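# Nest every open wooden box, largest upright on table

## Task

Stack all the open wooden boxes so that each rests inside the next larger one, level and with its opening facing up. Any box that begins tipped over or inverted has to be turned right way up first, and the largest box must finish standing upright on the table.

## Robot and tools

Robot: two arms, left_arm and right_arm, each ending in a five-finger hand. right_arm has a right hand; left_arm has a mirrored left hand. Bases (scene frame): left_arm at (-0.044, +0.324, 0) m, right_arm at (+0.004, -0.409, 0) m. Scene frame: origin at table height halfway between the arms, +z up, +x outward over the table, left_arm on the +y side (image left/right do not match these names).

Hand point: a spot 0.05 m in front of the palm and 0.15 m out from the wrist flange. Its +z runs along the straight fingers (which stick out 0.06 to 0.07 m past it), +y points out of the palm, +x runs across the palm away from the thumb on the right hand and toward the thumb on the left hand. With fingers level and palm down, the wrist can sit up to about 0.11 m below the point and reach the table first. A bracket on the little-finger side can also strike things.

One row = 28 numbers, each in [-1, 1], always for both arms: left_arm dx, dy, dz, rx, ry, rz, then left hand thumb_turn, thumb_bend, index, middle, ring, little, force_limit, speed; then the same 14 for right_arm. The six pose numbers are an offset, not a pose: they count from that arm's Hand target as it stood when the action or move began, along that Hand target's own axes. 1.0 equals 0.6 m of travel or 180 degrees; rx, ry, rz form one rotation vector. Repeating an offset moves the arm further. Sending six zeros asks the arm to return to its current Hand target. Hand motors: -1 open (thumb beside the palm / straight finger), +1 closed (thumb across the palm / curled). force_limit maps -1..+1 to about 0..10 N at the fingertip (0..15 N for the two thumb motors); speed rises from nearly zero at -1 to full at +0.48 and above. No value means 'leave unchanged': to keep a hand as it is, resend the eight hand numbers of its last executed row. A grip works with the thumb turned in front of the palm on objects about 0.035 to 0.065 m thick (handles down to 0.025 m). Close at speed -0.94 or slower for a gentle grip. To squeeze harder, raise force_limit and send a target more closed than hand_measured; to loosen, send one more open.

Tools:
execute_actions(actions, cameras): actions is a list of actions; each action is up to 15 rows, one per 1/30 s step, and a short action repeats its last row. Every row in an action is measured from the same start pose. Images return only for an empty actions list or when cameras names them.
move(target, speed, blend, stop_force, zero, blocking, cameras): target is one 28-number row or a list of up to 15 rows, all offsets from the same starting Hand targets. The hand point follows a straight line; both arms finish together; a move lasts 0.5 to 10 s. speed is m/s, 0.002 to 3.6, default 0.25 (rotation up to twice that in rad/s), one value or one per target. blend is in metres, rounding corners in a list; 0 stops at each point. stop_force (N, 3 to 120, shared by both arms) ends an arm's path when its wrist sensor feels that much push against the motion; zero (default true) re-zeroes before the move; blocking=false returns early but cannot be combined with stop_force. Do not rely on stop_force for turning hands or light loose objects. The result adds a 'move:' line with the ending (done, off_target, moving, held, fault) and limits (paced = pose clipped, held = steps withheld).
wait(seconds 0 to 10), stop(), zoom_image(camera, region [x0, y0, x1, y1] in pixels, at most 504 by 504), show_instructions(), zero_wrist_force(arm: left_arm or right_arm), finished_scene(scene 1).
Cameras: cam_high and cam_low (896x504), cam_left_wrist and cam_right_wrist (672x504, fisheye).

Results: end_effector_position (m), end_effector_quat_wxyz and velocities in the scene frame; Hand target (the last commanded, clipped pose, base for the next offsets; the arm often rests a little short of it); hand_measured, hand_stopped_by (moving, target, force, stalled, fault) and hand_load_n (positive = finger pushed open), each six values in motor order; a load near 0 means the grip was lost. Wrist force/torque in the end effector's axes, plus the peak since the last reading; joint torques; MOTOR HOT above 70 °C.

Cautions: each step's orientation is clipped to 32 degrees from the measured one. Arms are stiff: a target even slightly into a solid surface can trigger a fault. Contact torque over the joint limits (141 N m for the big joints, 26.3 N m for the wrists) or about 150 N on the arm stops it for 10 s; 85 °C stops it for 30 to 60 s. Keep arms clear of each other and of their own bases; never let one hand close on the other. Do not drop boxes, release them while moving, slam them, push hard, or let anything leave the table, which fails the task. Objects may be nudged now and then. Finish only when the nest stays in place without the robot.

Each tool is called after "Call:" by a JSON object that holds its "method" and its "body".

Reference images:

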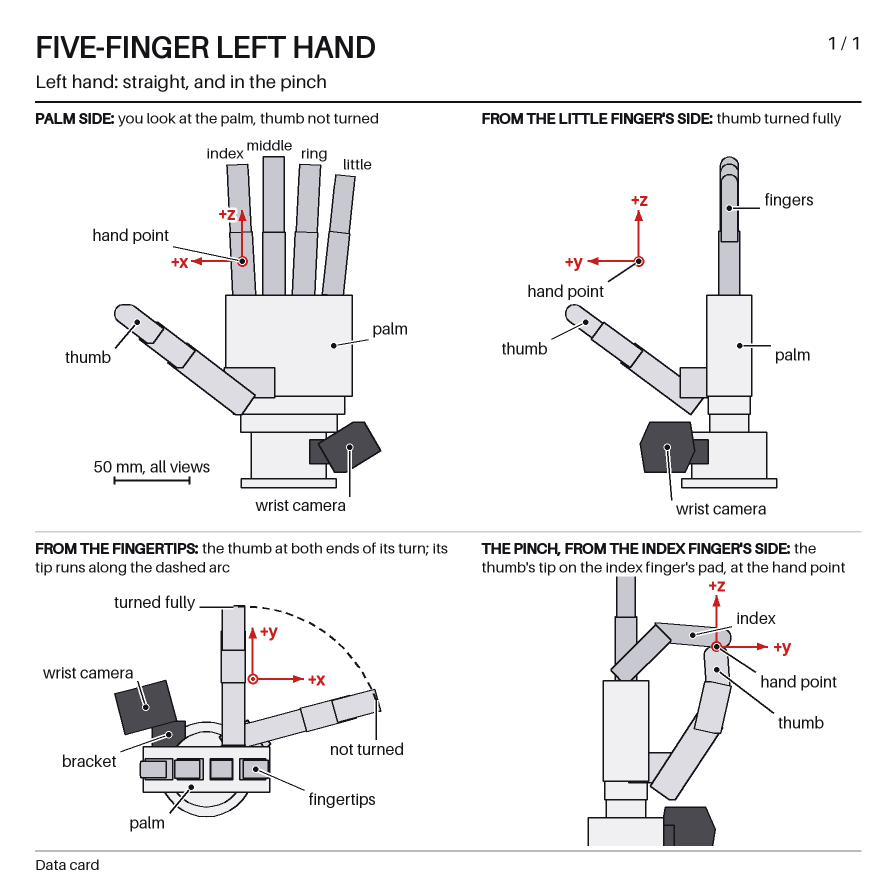

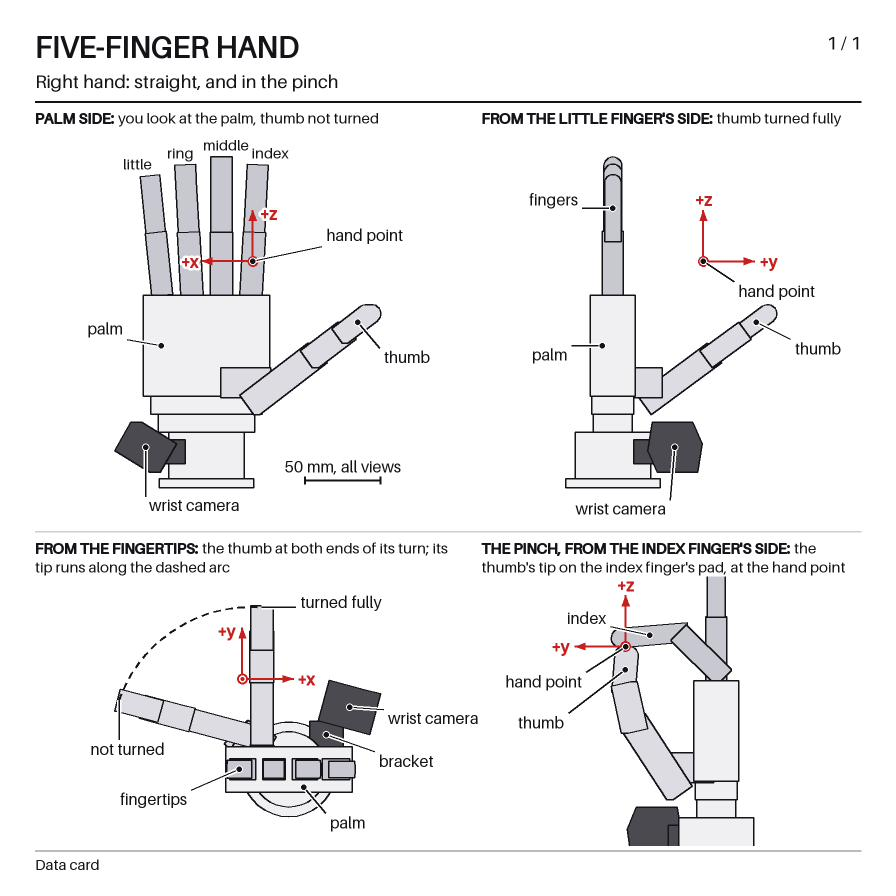

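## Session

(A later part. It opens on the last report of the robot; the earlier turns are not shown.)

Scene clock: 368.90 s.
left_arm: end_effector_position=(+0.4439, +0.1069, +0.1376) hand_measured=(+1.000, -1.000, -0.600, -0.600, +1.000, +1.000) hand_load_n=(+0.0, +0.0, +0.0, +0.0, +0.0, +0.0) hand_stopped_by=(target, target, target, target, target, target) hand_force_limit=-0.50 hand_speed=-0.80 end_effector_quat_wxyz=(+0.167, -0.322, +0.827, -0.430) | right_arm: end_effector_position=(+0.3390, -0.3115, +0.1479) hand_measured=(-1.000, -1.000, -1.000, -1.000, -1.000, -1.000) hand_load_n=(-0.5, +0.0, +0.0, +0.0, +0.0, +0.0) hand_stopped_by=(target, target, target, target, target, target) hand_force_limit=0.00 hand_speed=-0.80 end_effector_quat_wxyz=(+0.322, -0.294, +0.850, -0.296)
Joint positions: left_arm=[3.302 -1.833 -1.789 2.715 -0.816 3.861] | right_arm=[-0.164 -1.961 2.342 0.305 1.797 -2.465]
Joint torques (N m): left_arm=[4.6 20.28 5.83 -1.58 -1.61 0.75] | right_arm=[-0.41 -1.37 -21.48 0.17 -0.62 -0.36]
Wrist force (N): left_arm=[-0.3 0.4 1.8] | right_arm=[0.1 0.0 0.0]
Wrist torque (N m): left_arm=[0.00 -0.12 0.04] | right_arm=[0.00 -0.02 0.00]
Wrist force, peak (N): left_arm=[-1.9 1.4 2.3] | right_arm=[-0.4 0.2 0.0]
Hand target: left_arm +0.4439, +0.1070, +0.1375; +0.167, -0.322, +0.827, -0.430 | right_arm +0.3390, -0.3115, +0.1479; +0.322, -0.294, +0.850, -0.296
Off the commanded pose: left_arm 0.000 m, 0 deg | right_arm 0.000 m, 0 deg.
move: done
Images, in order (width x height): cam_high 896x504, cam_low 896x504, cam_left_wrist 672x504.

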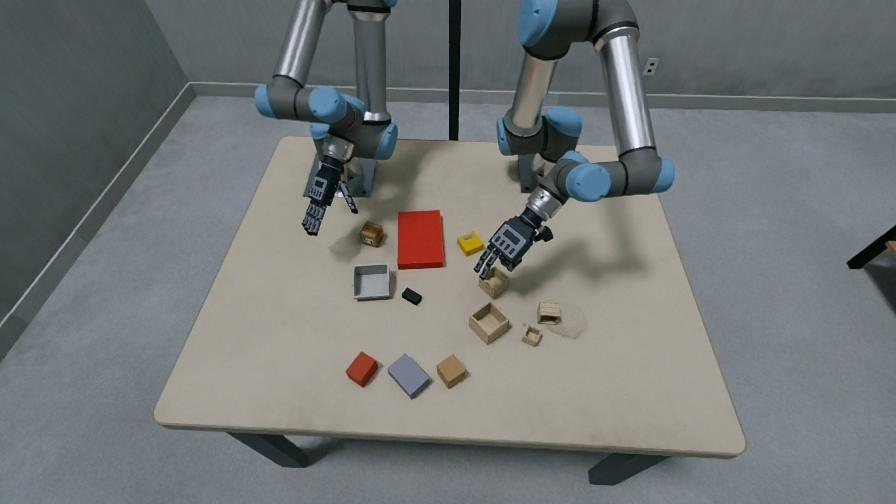

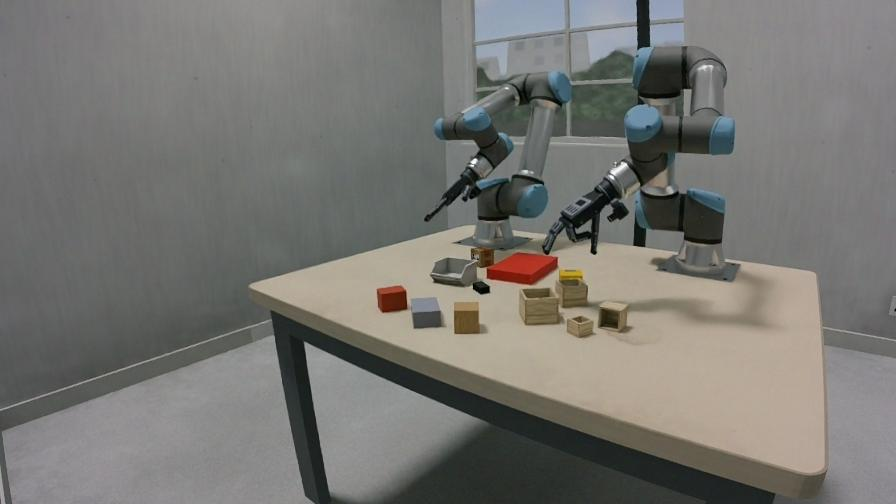

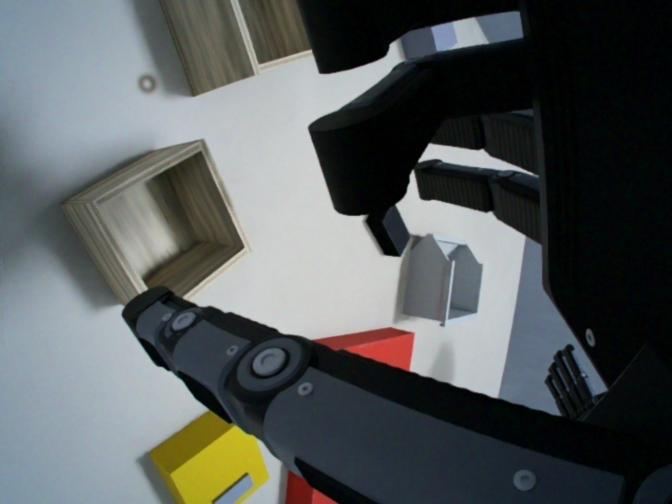

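Call:
{"method": "move", "body": {"target": [-0.0015,0.1078,0.0785,0,0,0, 1,-1,-0.6,-0.6,1,1,-0.5,-0.8, 0,0,0,0,0,0, -1,-1,-1,-1,-1,-1,0,-0.8], "speed": 0.12, "cameras": ["cam_high", "cam_low", "cam_left_wrist"]}}

Call:
{"method": "zoom_image", "body": {"camera": "cam_low", "region": [520, 230, 620, 330]}}

Call:
{"method": "zoom_image", "body": {"camera": "cam_high", "region": [450, 230, 570, 350]}}

Scene clock: 384.17 s.
left_arm: end_effector_position=(+0.4454, +0.1064, +0.0574) hand_measured=(+1.000, -1.000, -0.600, -0.600, +1.000, +1.000) hand_load_n=(+0.0, +0.0, +0.0, +0.0, +0.0, +0.0) hand_stopped_by=(target, target, target, target, target, target) hand_force_limit=-0.50 hand_speed=-0.80 end_effector_quat_wxyz=(+0.167, -0.322, +0.827, -0.430) | right_arm: end_effector_position=(+0.3390, -0.3115, +0.1479) hand_measured=(-1.000, -1.000, -1.000, -1.000, -1.000, -1.000) hand_load_n=(-0.5, +0.0, +0.0, +0.0, +0.0, +0.0) hand_stopped_by=(target, target, target, target, target, target) hand_force_limit=0.00 hand_speed=-0.80 end_effector_quat_wxyz=(+0.322, -0.294, +0.850, -0.296)
Joint positions: left_arm=[3.301 -1.943 -1.878 2.915 -0.817 3.859] | right_arm=[-0.164 -1.961 2.342 0.305 1.797 -2.465]
Joint torques (N m): left_arm=[-4.7 37.31 24.35 -1.42 -1.48 -0.47] | right_arm=[-0.05 -1.96 -20.81 0.11 -0.8 -0.63]
Wrist force (N): left_arm=[0.0 0.4 1.7] | right_arm=[-0.1 -0.2 0.1]
Wrist torque (N m): left_arm=[-0.01 -0.15 0.06] | right_arm=[-0.03 0.00 0.00]
Wrist force, peak (N): left_arm=[0.1 1.2 2.4] | right_arm=[0.0 0.2 -0.3]
Hand target: left_arm +0.4455, +0.1065, +0.0575; +0.167, -0.322, +0.827, -0.430 | right_arm +0.3390, -0.3115, +0.1479; +0.322, -0.294, +0.850, -0.296
Off the commanded pose: left_arm 0.000 m, 0 deg | right_arm 0.000 m, 0 deg.
move: done
Images, in order (width x height): cam_high 896x504, cam_low 896x504, cam_left_wrist 672x504.

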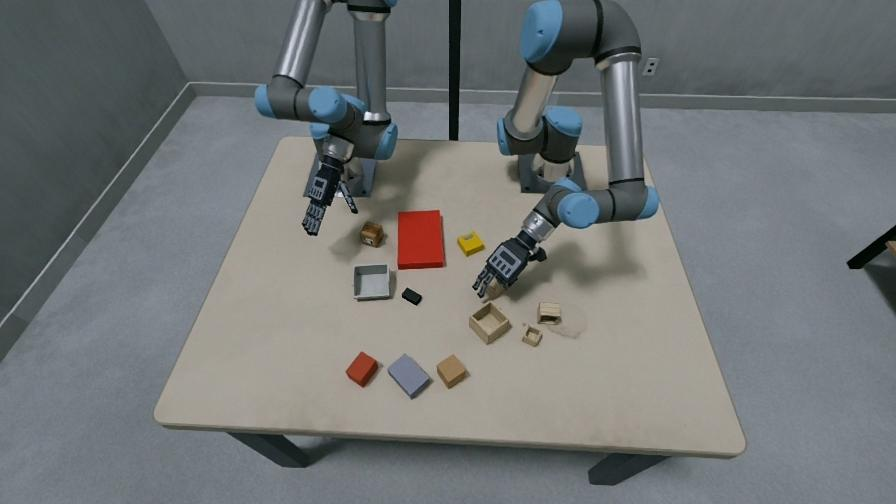

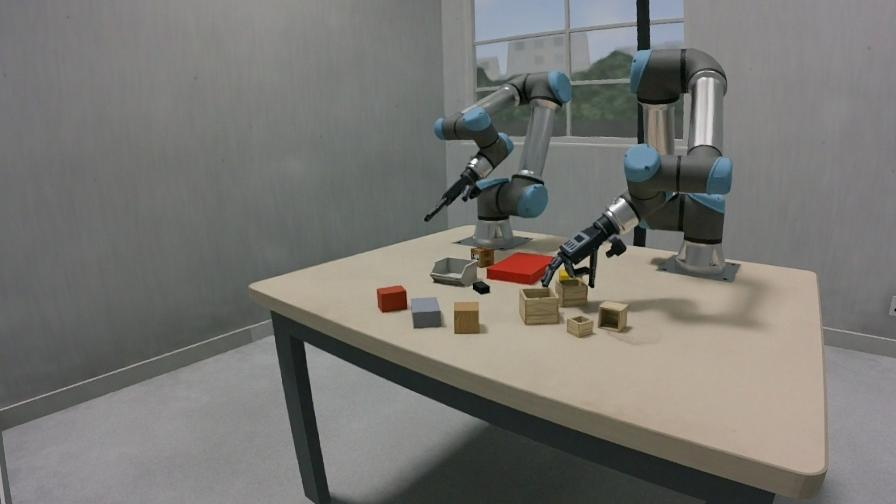

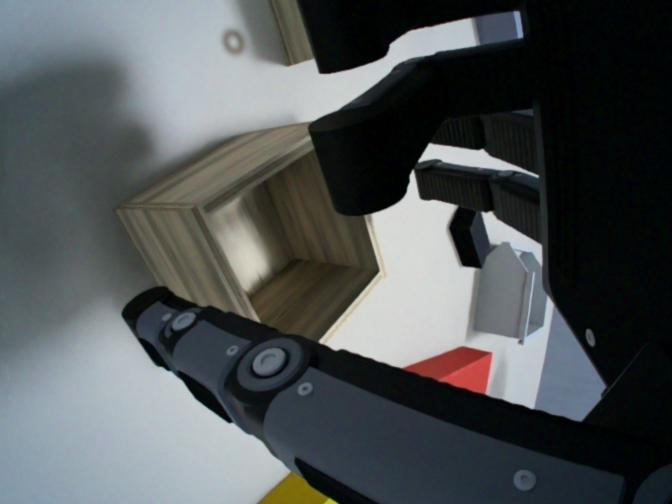

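Scaled by 5.040 from the camera's 896x504 image, which has a finer 1280x720 frame.

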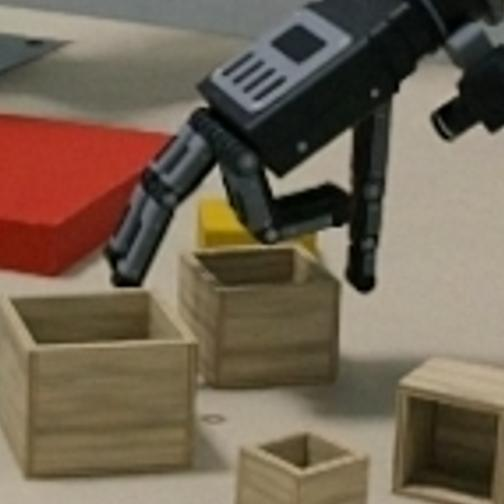

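Scaled by 4.200 from the camera's 896x504 image, which has a finer 1280x720 frame.

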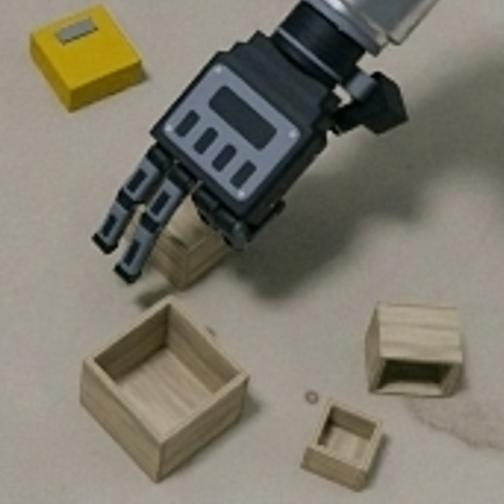

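Call:
{"method": "move", "body": {"target": [0,0,0,0,0,0, 1,-0.7,0.0,0.0,1,1,-0.5,-0.92, 0,0,0,0,0,0, -1,-1,-1,-1,-1,-1,0,-0.8], "cameras": ["cam_high", "cam_low", "cam_left_wrist"]}}

Call:
{"method": "zoom_image", "body": {"camera": "cam_low", "region": [520, 230, 620, 330]}}

Call:
{"method": "zoom_image", "body": {"camera": "cam_high", "region": [450, 230, 570, 350]}}

Scene clock: 393.17 s.
left_arm: end_effector_position=(+0.4455, +0.1065, +0.0575) hand_measured=(+1.000, -0.788, -0.182, -0.182, +1.000, +1.000) hand_load_n=(+0.0, +4.5, +2.5, +3.5, +0.0, +0.0) hand_stopped_by=(target, force, force, force, target, target) hand_force_limit=-0.50 hand_speed=-0.92 end_effector_quat_wxyz=(+0.167, -0.322, +0.827, -0.430) | right_arm: end_effector_position=(+0.3390, -0.3115, +0.1479) hand_measured=(-1.000, -1.000, -1.000, -1.000, -1.000, -1.000) hand_load_n=(+0.0, +0.0, +0.0, +0.0, +0.0, +0.0) hand_stopped_by=(target, target, target, target, target, target) hand_force_limit=0.00 hand_speed=-0.80 end_effector_quat_wxyz=(+0.322, -0.294, +0.850, -0.296)
Joint positions: left_arm=[3.301 -1.943 -1.878 2.916 -0.817 3.859] | right_arm=[-0.164 -1.961 2.342 0.305 1.797 -2.465]
Joint torques (N m): left_arm=[5.17 39.08 21.92 -0.09 1.48 0.8] | right_arm=[-0.69 -1.28 -21.25 0.04 -0.76 -0.71]
Wrist force (N): left_arm=[-0.1 -0.8 1.1] | right_arm=[0.2 0.1 -0.1]
Wrist torque (N m): left_arm=[-0.08 -0.15 0.08] | right_arm=[0.03 -0.03 0.02]
Wrist force, peak (N): left_arm=[-0.1 0.6 2.0] | right_arm=[0.1 0.4 -0.3]
Hand target: left_arm +0.4455, +0.1065, +0.0575; +0.167, -0.322, +0.827, -0.430 | right_arm +0.3390, -0.3115, +0.1479; +0.322, -0.294, +0.850, -0.296
Off the commanded pose: left_arm 0.000 m, 0 deg | right_arm 0.000 m, 0 deg.
move: done
Images, in order (width x height): cam_high 896x504, cam_low 896x504, cam_left_wrist 672x504.

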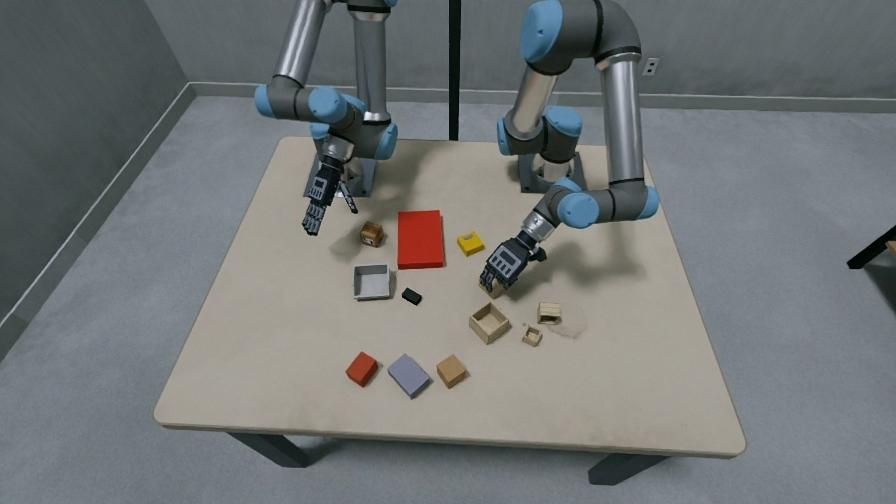

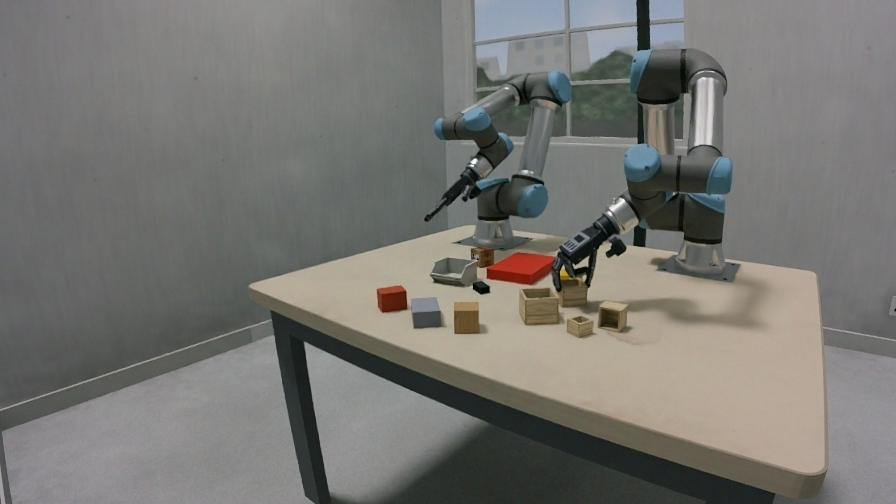

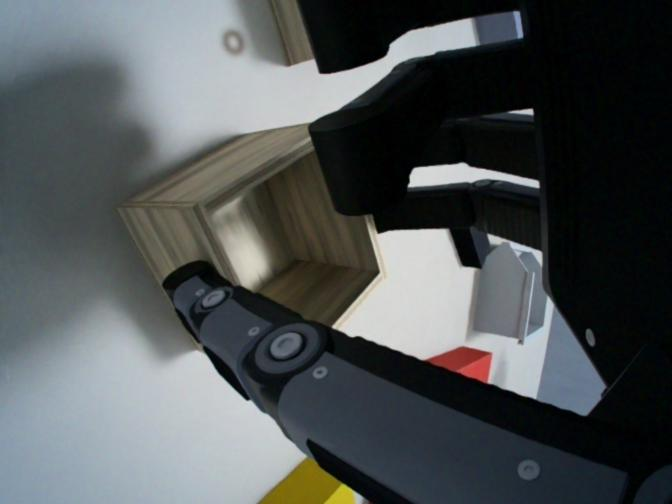

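Scaled by 5.040 from the camera's 896x504 image, which has a finer 1280x720 frame.

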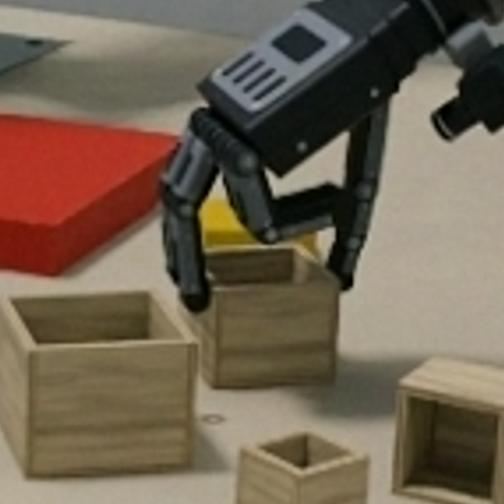

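Scaled by 4.200 from the camera's 896x504 image, which has a finer 1280x720 frame.

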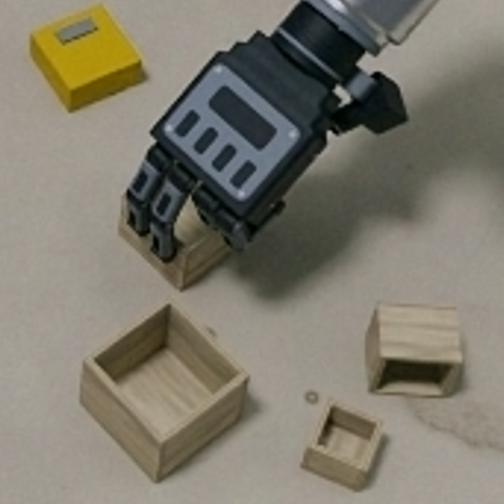

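Call:
{"method": "move", "body": {"target": [[0,-0.1365,-0.0957,0,0,0, 1,-0.7,0.0,0.0,1,1,-0.5,-0.92, 0,0,0,0,0,0, -1,-1,-1,-1,-1,-1,0,-0.8],[-0.1378,-0.1828,0.065,0,0,0, 1,-0.7,0.0,0.0,1,1,-0.5,-0.92, 0,0,0,0,0,0, -1,-1,-1,-1,-1,-1,0,-0.8]], "speed": 0.15, "blend": [0.03, 0], "cameras": ["cam_high", "cam_low", "cam_left_wrist"]}}

Call:
{"method": "zoom_image", "body": {"camera": "cam_low", "region": [490, 220, 610, 340]}}

Call:
{"method": "zoom_image", "body": {"camera": "cam_high", "region": [440, 240, 560, 360]}}

Call:
{"method": "zoom_image", "body": {"camera": "cam_left_wrist", "region": [60, 60, 480, 400]}}

Scene clock: 403.70 s.
left_arm: end_effector_position=(+0.5705, +0.0924, +0.1249) hand_measured=(+1.000, -0.788, -0.182, -0.182, +1.000, +1.000) hand_load_n=(+0.0, +5.5, +2.0, +3.5, +0.0, +0.0) hand_stopped_by=(target, force, force, force, target, target) hand_force_limit=-0.50 hand_speed=-0.92 end_effector_quat_wxyz=(+0.167, -0.322, +0.827, -0.430) | right_arm: end_effector_position=(+0.3390, -0.3115, +0.1479) hand_measured=(-1.000, -1.000, -1.000, -1.000, -1.000, -1.000) hand_load_n=(+0.0, +0.0, +0.0, +0.0, +0.0, +0.0) hand_stopped_by=(target, target, target, target, target, target) hand_force_limit=0.00 hand_speed=-0.80 end_effector_quat_wxyz=(+0.322, -0.294, +0.850, -0.296)
Joint positions: left_arm=[3.234 -2.121 -1.391 2.652 -0.859 3.79] | right_arm=[-0.164 -1.961 2.342 0.305 1.797 -2.465]
Joint torques (N m): left_arm=[6.06 39.52 19.44 0.44 2.57 0.8] | right_arm=[-0.54 -1.75 -21.03 0.13 -0.84 -0.65]
Wrist force (N): left_arm=[-0.3 0.6 2.0] | right_arm=[0.0 -0.1 0.1]
Wrist torque (N m): left_arm=[-0.02 -0.13 0.00] | right_arm=[-0.01 0.00 0.00]
Wrist force, peak (N): left_arm=[0.0 2.0 2.8] | right_arm=[0.6 0.0 -0.1]
Hand target: left_arm +0.5706, +0.0924, +0.1249; +0.167, -0.322, +0.827, -0.430 | right_arm +0.3390, -0.3115, +0.1479; +0.322, -0.294, +0.850, -0.296
Off the commanded pose: left_arm 0.000 m, 0 deg | right_arm 0.000 m, 0 deg.
move: done
Images, in order (width x height): cam_high 896x504, cam_low 896x504, cam_left_wrist 672x504.

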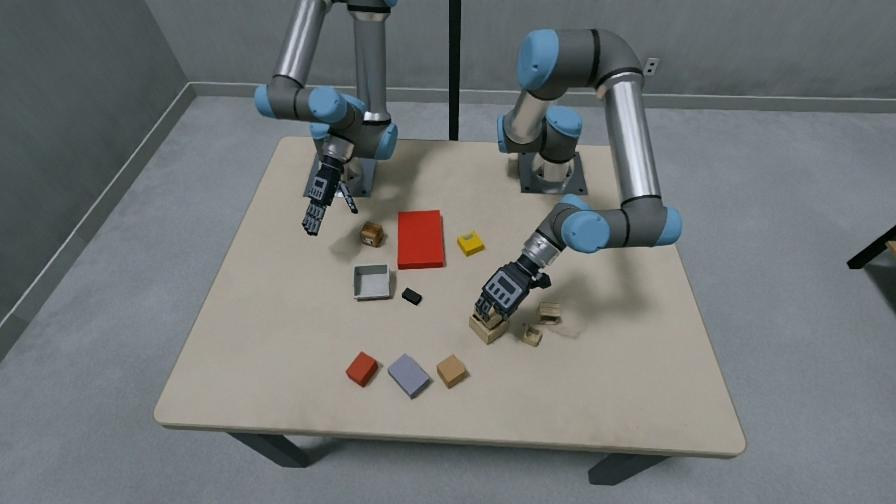

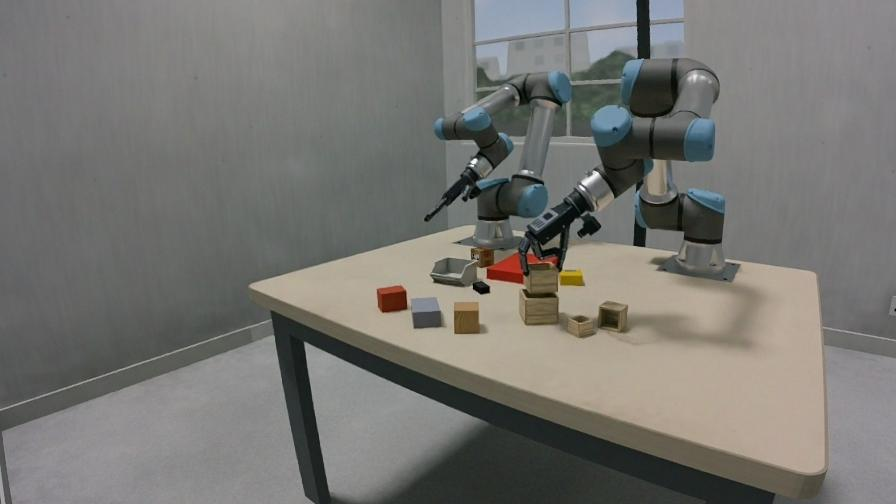

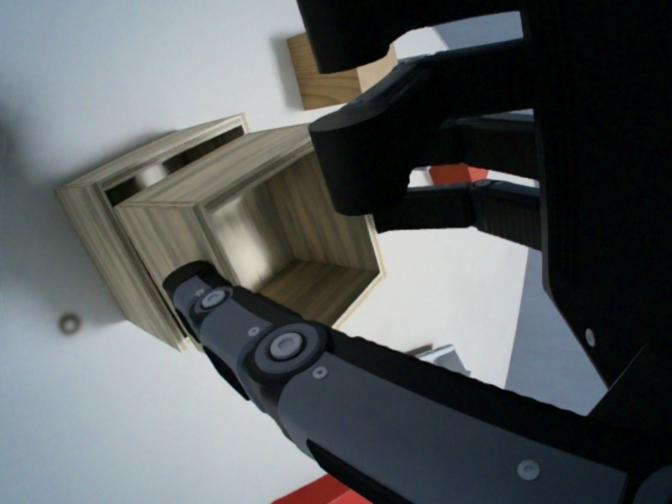

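Scaled by 4.200 from the camera's 896x504 image, which has a finer 1280x720 frame.

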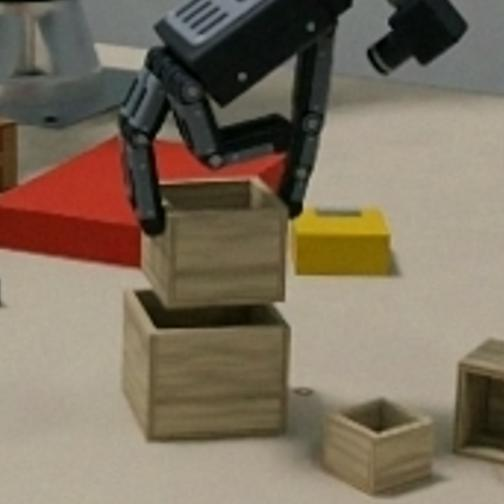

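Scaled by 4.200 from the camera's 896x504 image, which has a finer 1280x720 frame.

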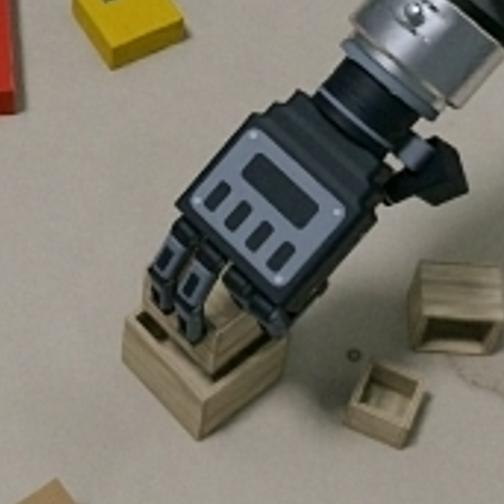

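Scaled by 1.200 from the camera's 672x504 image, which has a finer 960x720 frame.

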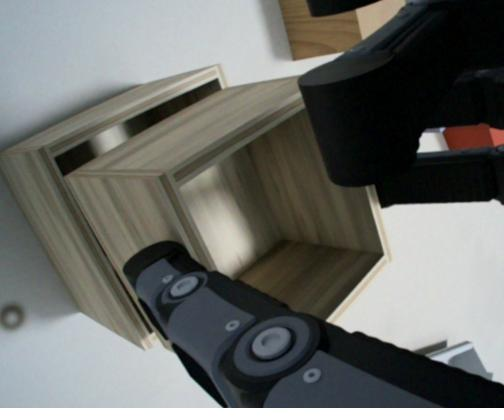

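Call:
{"method": "wait", "body": {"seconds": 0.1, "cameras": ["all"]}}

Scene clock: 413.37 s.
left_arm: end_effector_position=(+0.5706, +0.0924, +0.1249) hand_measured=(+1.000, -0.788, -0.182, -0.182, +1.000, +1.000) hand_load_n=(+0.0, +5.0, +2.0, +3.5, +0.0, +0.0) hand_stopped_by=(target, force, force, force, target, target) hand_force_limit=-0.50 hand_speed=-0.92 end_effector_quat_wxyz=(+0.167, -0.322, +0.827, -0.430) | right_arm: end_effector_position=(+0.3390, -0.3115, +0.1479) hand_measured=(-1.000, -1.000, -1.000, -1.000, -1.000, -1.000) hand_load_n=(+0.0, +0.0, +0.0, +0.0, +0.0, +0.0) hand_stopped_by=(target, target, target, target, target, target) hand_force_limit=0.00 hand_speed=-0.80 end_effector_quat_wxyz=(+0.322, -0.294, +0.850, -0.296)
Joint positions: left_arm=[3.234 -2.121 -1.391 2.652 -0.859 3.79] | right_arm=[-0.164 -1.961 2.342 0.305 1.797 -2.465]
Joint torques (N m): left_arm=[6.37 27.71 26.74 0.48 2.82 -0.98] | right_arm=[-0.47 -2.16 -21.18 0.22 -0.84 -0.79]
Wrist force (N): left_arm=[-0.3 0.7 1.8] | right_arm=[0.0 0.1 0.0]
Wrist torque (N m): left_arm=[0.00 -0.14 0.00] | right_arm=[0.02 -0.01 0.01]
Wrist force, peak (N): left_arm=[-0.2 0.7 2.0] | right_arm=[0.1 0.3 -0.5]
Hand target: left_arm +0.5706, +0.0924, +0.1249; +0.167, -0.322, +0.827, -0.430 | right_arm +0.3390, -0.3115, +0.1479; +0.322, -0.294, +0.850, -0.296
Off the commanded pose: left_arm 0.000 m, 0 deg | right_arm 0.000 m, 0 deg.
wait: 0.10 s; at rest from the start

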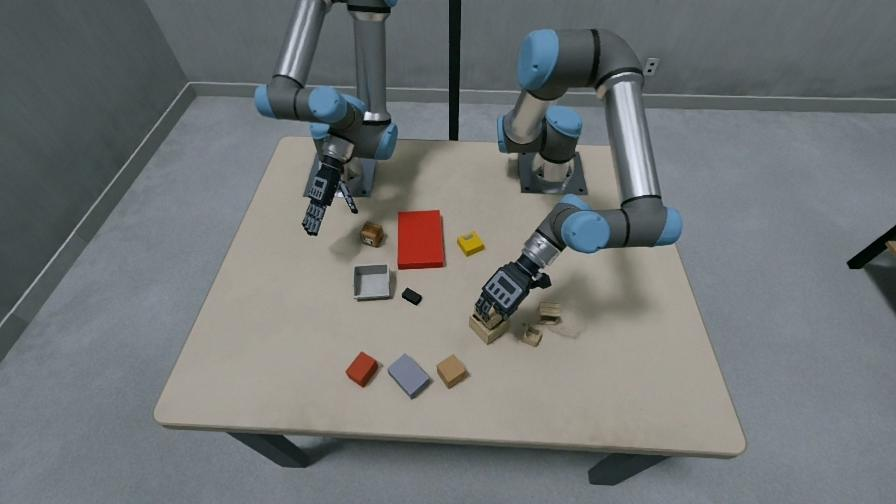

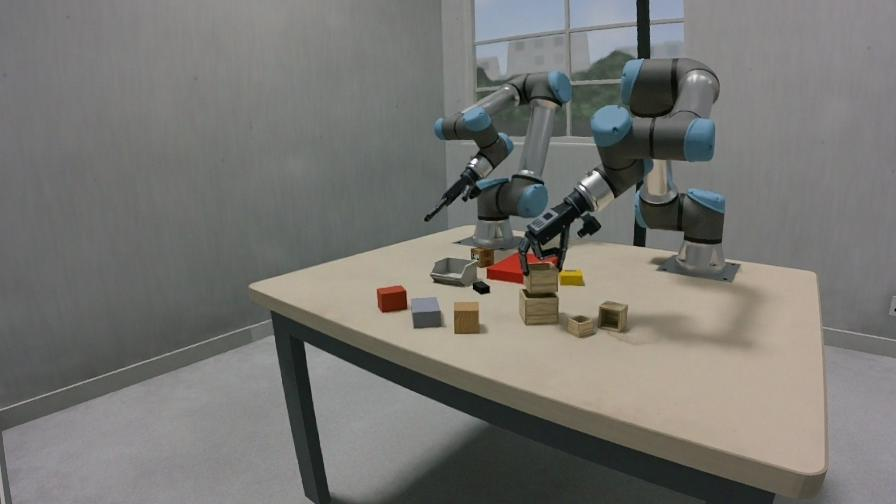

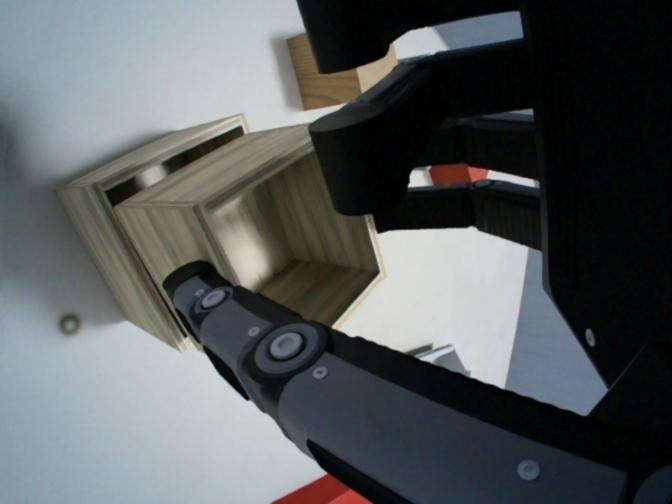

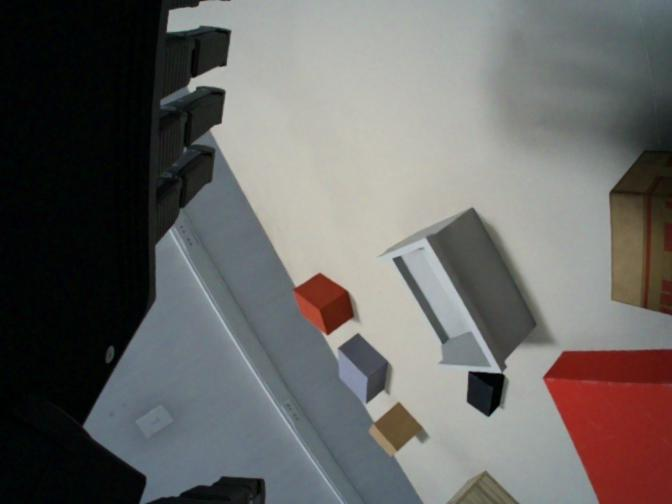

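Call:
{"method": "zoom_image", "body": {"camera": "cam_left_wrist", "region": [40, 90, 400, 360]}}

Call:
{"method": "zoom_image", "body": {"camera": "cam_high", "region": [455, 280, 555, 360]}}

Call:
{"method": "zoom_image", "body": {"camera": "cam_low", "region": [500, 240, 640, 345]}}

Scaled by 1.400 from the camera's 672x504 image, which has a finer 960x720 frame.

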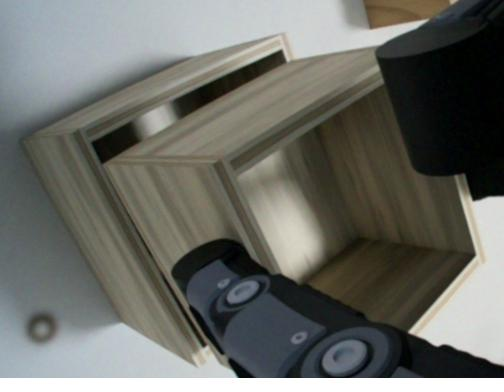

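Scaled by 5.040 from the camera's 896x504 image, which has a finer 1280x720 frame.

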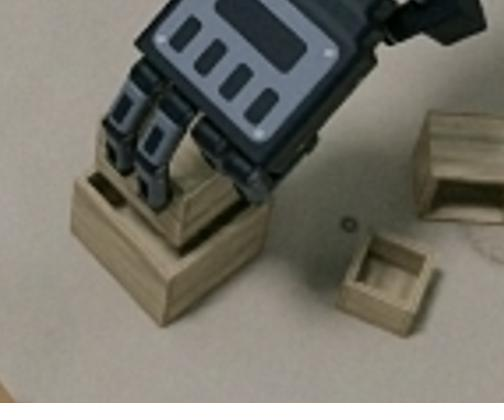

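Scaled by 3.600 from the camera's 896x504 image, which has a finer 1280x720 frame.

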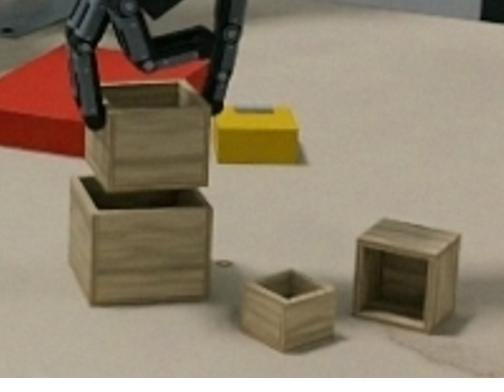

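Call:
{"method": "zoom_image", "body": {"camera": "cam_high", "region": [465, 305, 515, 350]}}

Call:
{"method": "zoom_image", "body": {"camera": "cam_low", "region": [510, 260, 570, 330]}}

Scaled by 10.080 from the camera's 896x504 image, which has a finer 1280x720 frame.

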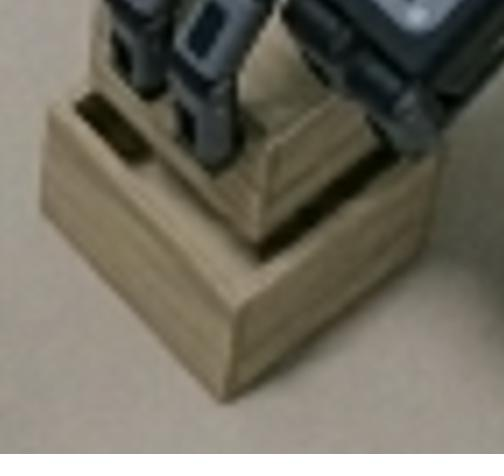

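Scaled by 7.200 from the camera's 896x504 image, which has a finer 1280x720 frame.

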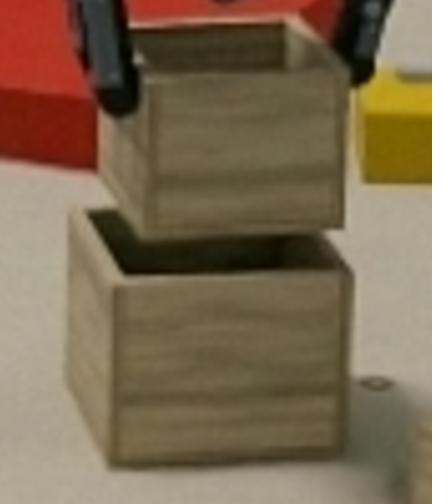

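Call:
{"method": "zoom_image", "body": {"camera": "cam_left_wrist", "region": [50, 100, 260, 360]}}

Call:
{"method": "zoom_image", "body": {"camera": "cam_low", "region": [515, 262, 565, 327]}}

Scaled by 1.938 from the camera's 672x504 image, which has a finer 960x720 frame.

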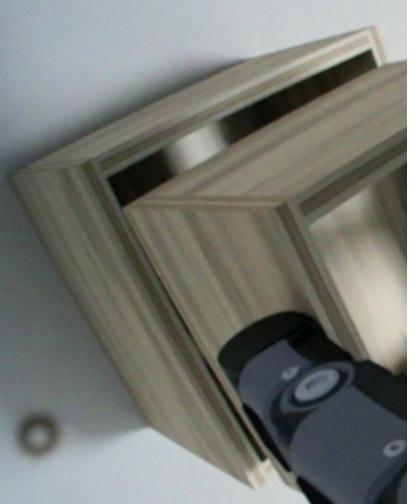

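Scaled by 7.754 from the camera's 896x504 image, which has a finer 1280x720 frame.

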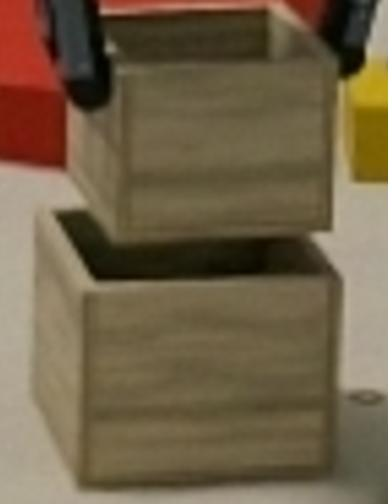

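Call:
{"method": "move", "body": {"target": [0.00132, 0.00798, 0.01185, 0,0,0, 1,-0.7,0.0,0.0,1,1,-0.5,-0.92, 0,0,0,0,0,0,-1,-1,-1,-1,-1,-1,0,-0.8], "speed": 0.02, "stop_force": 4, "cameras": ["all"]}}

Call:
{"method": "zoom_image", "body": {"camera": "cam_left_wrist", "region": [50, 100, 260, 360]}}

Call:
{"method": "zoom_image", "body": {"camera": "cam_low", "region": [515, 262, 565, 327]}}

Call:
{"method": "zoom_image", "body": {"camera": "cam_high", "region": [465, 305, 515, 350]}}

Scene clock: 471.23 s.
left_arm: end_effector_position=(+0.5721, +0.0896, +0.1169) hand_measured=(+1.000, -0.788, -0.182, -0.182, +1.000, +1.000) hand_load_n=(+0.0, +5.0, +2.0, +3.5, +0.0, +0.0) hand_stopped_by=(target, force, force, force, target, target) hand_force_limit=-0.50 hand_speed=-0.92 end_effector_quat_wxyz=(+0.167, -0.322, +0.827, -0.430) | right_arm: end_effector_position=(+0.3390, -0.3115, +0.1479) hand_measured=(-1.000, -1.000, -1.000, -1.000, -1.000, -1.000) hand_load_n=(+0.0, +0.0, +0.0, +0.0, +0.0, +0.0) hand_stopped_by=(target, target, target, target, target, target) hand_force_limit=0.00 hand_speed=-0.80 end_effector_quat_wxyz=(+0.322, -0.294, +0.850, -0.296)
Joint positions: left_arm=[3.228 -2.132 -1.395 2.671 -0.863 3.784] | right_arm=[-0.164 -1.961 2.342 0.305 1.797 -2.465]
Joint torques (N m): left_arm=[5.85 50.54 25.42 -2.57 1.29 0.78] | right_arm=[-0.9 -1 -21.8 0.14 -0.9 -0.79]
Wrist force (N): left_arm=[-0.3 0.6 1.8] | right_arm=[0.3 0.0 -0.1]
Wrist torque (N m): left_arm=[0.00 -0.14 0.04] | right_arm=[0.00 -0.06 0.02]
Wrist force, peak (N): left_arm=[-0.4 0.5 2.1] | right_arm=[-0.1 0.2 -0.4]
Hand target: left_arm +0.5721, +0.0896, +0.1169; +0.167, -0.322, +0.827, -0.430 | right_arm +0.3390, -0.3115, +0.1479; +0.322, -0.294, +0.850, -0.296
Off the commanded pose: left_arm 0.000 m, 0 deg | right_arm 0.000 m, 0 deg.
move: done

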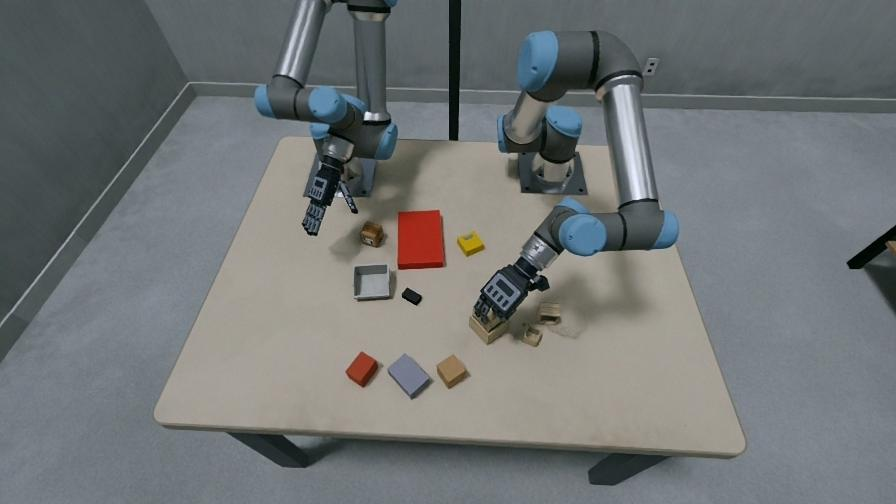

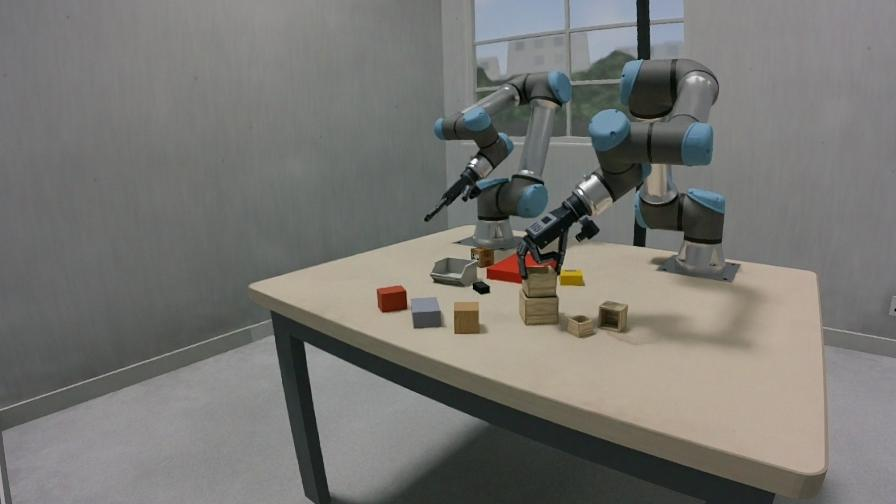

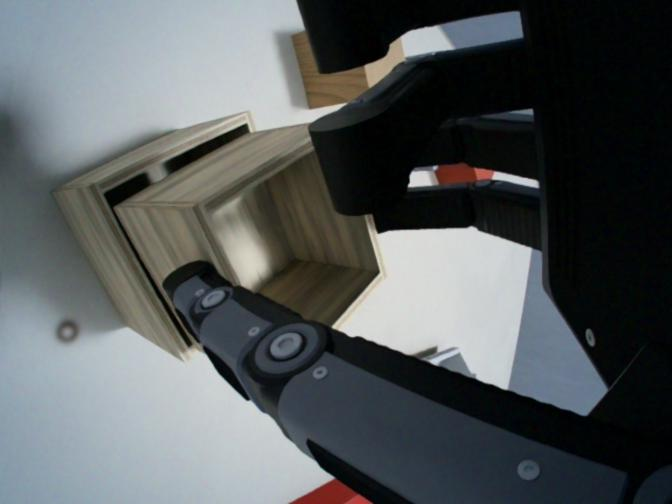

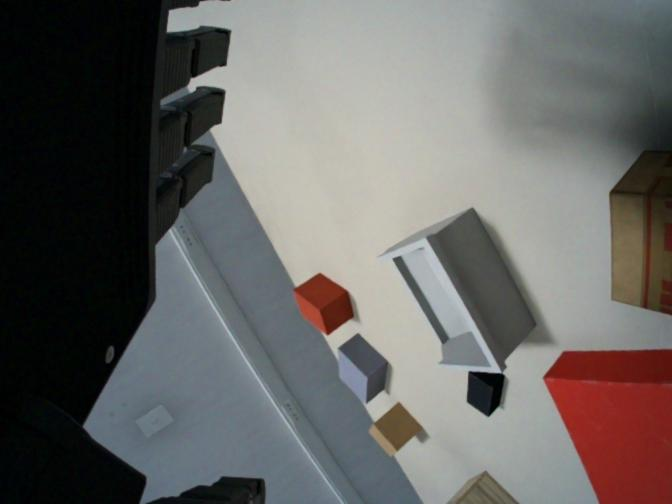

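Scaled by 1.938 from the camera's 672x504 image, which has a finer 960x720 frame.

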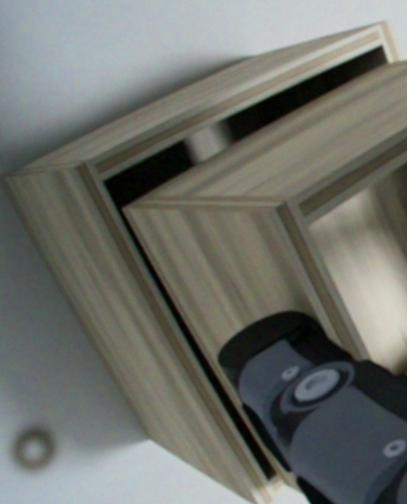

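Scaled by 7.754 from the camera's 896x504 image, which has a finer 1280x720 frame.

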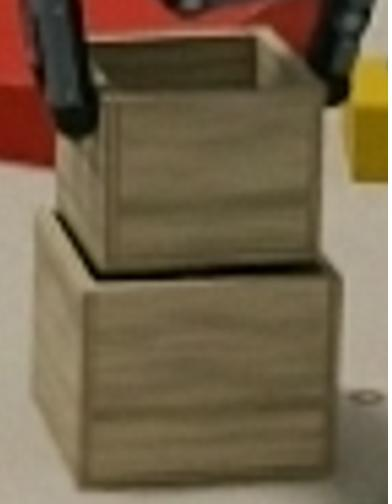

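Scaled by 10.080 from the camera's 896x504 image, which has a finer 1280x720 frame.

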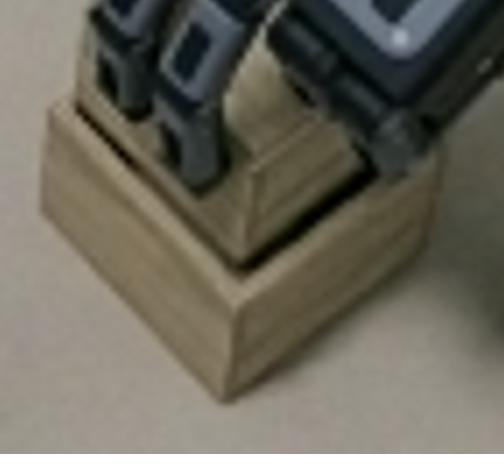

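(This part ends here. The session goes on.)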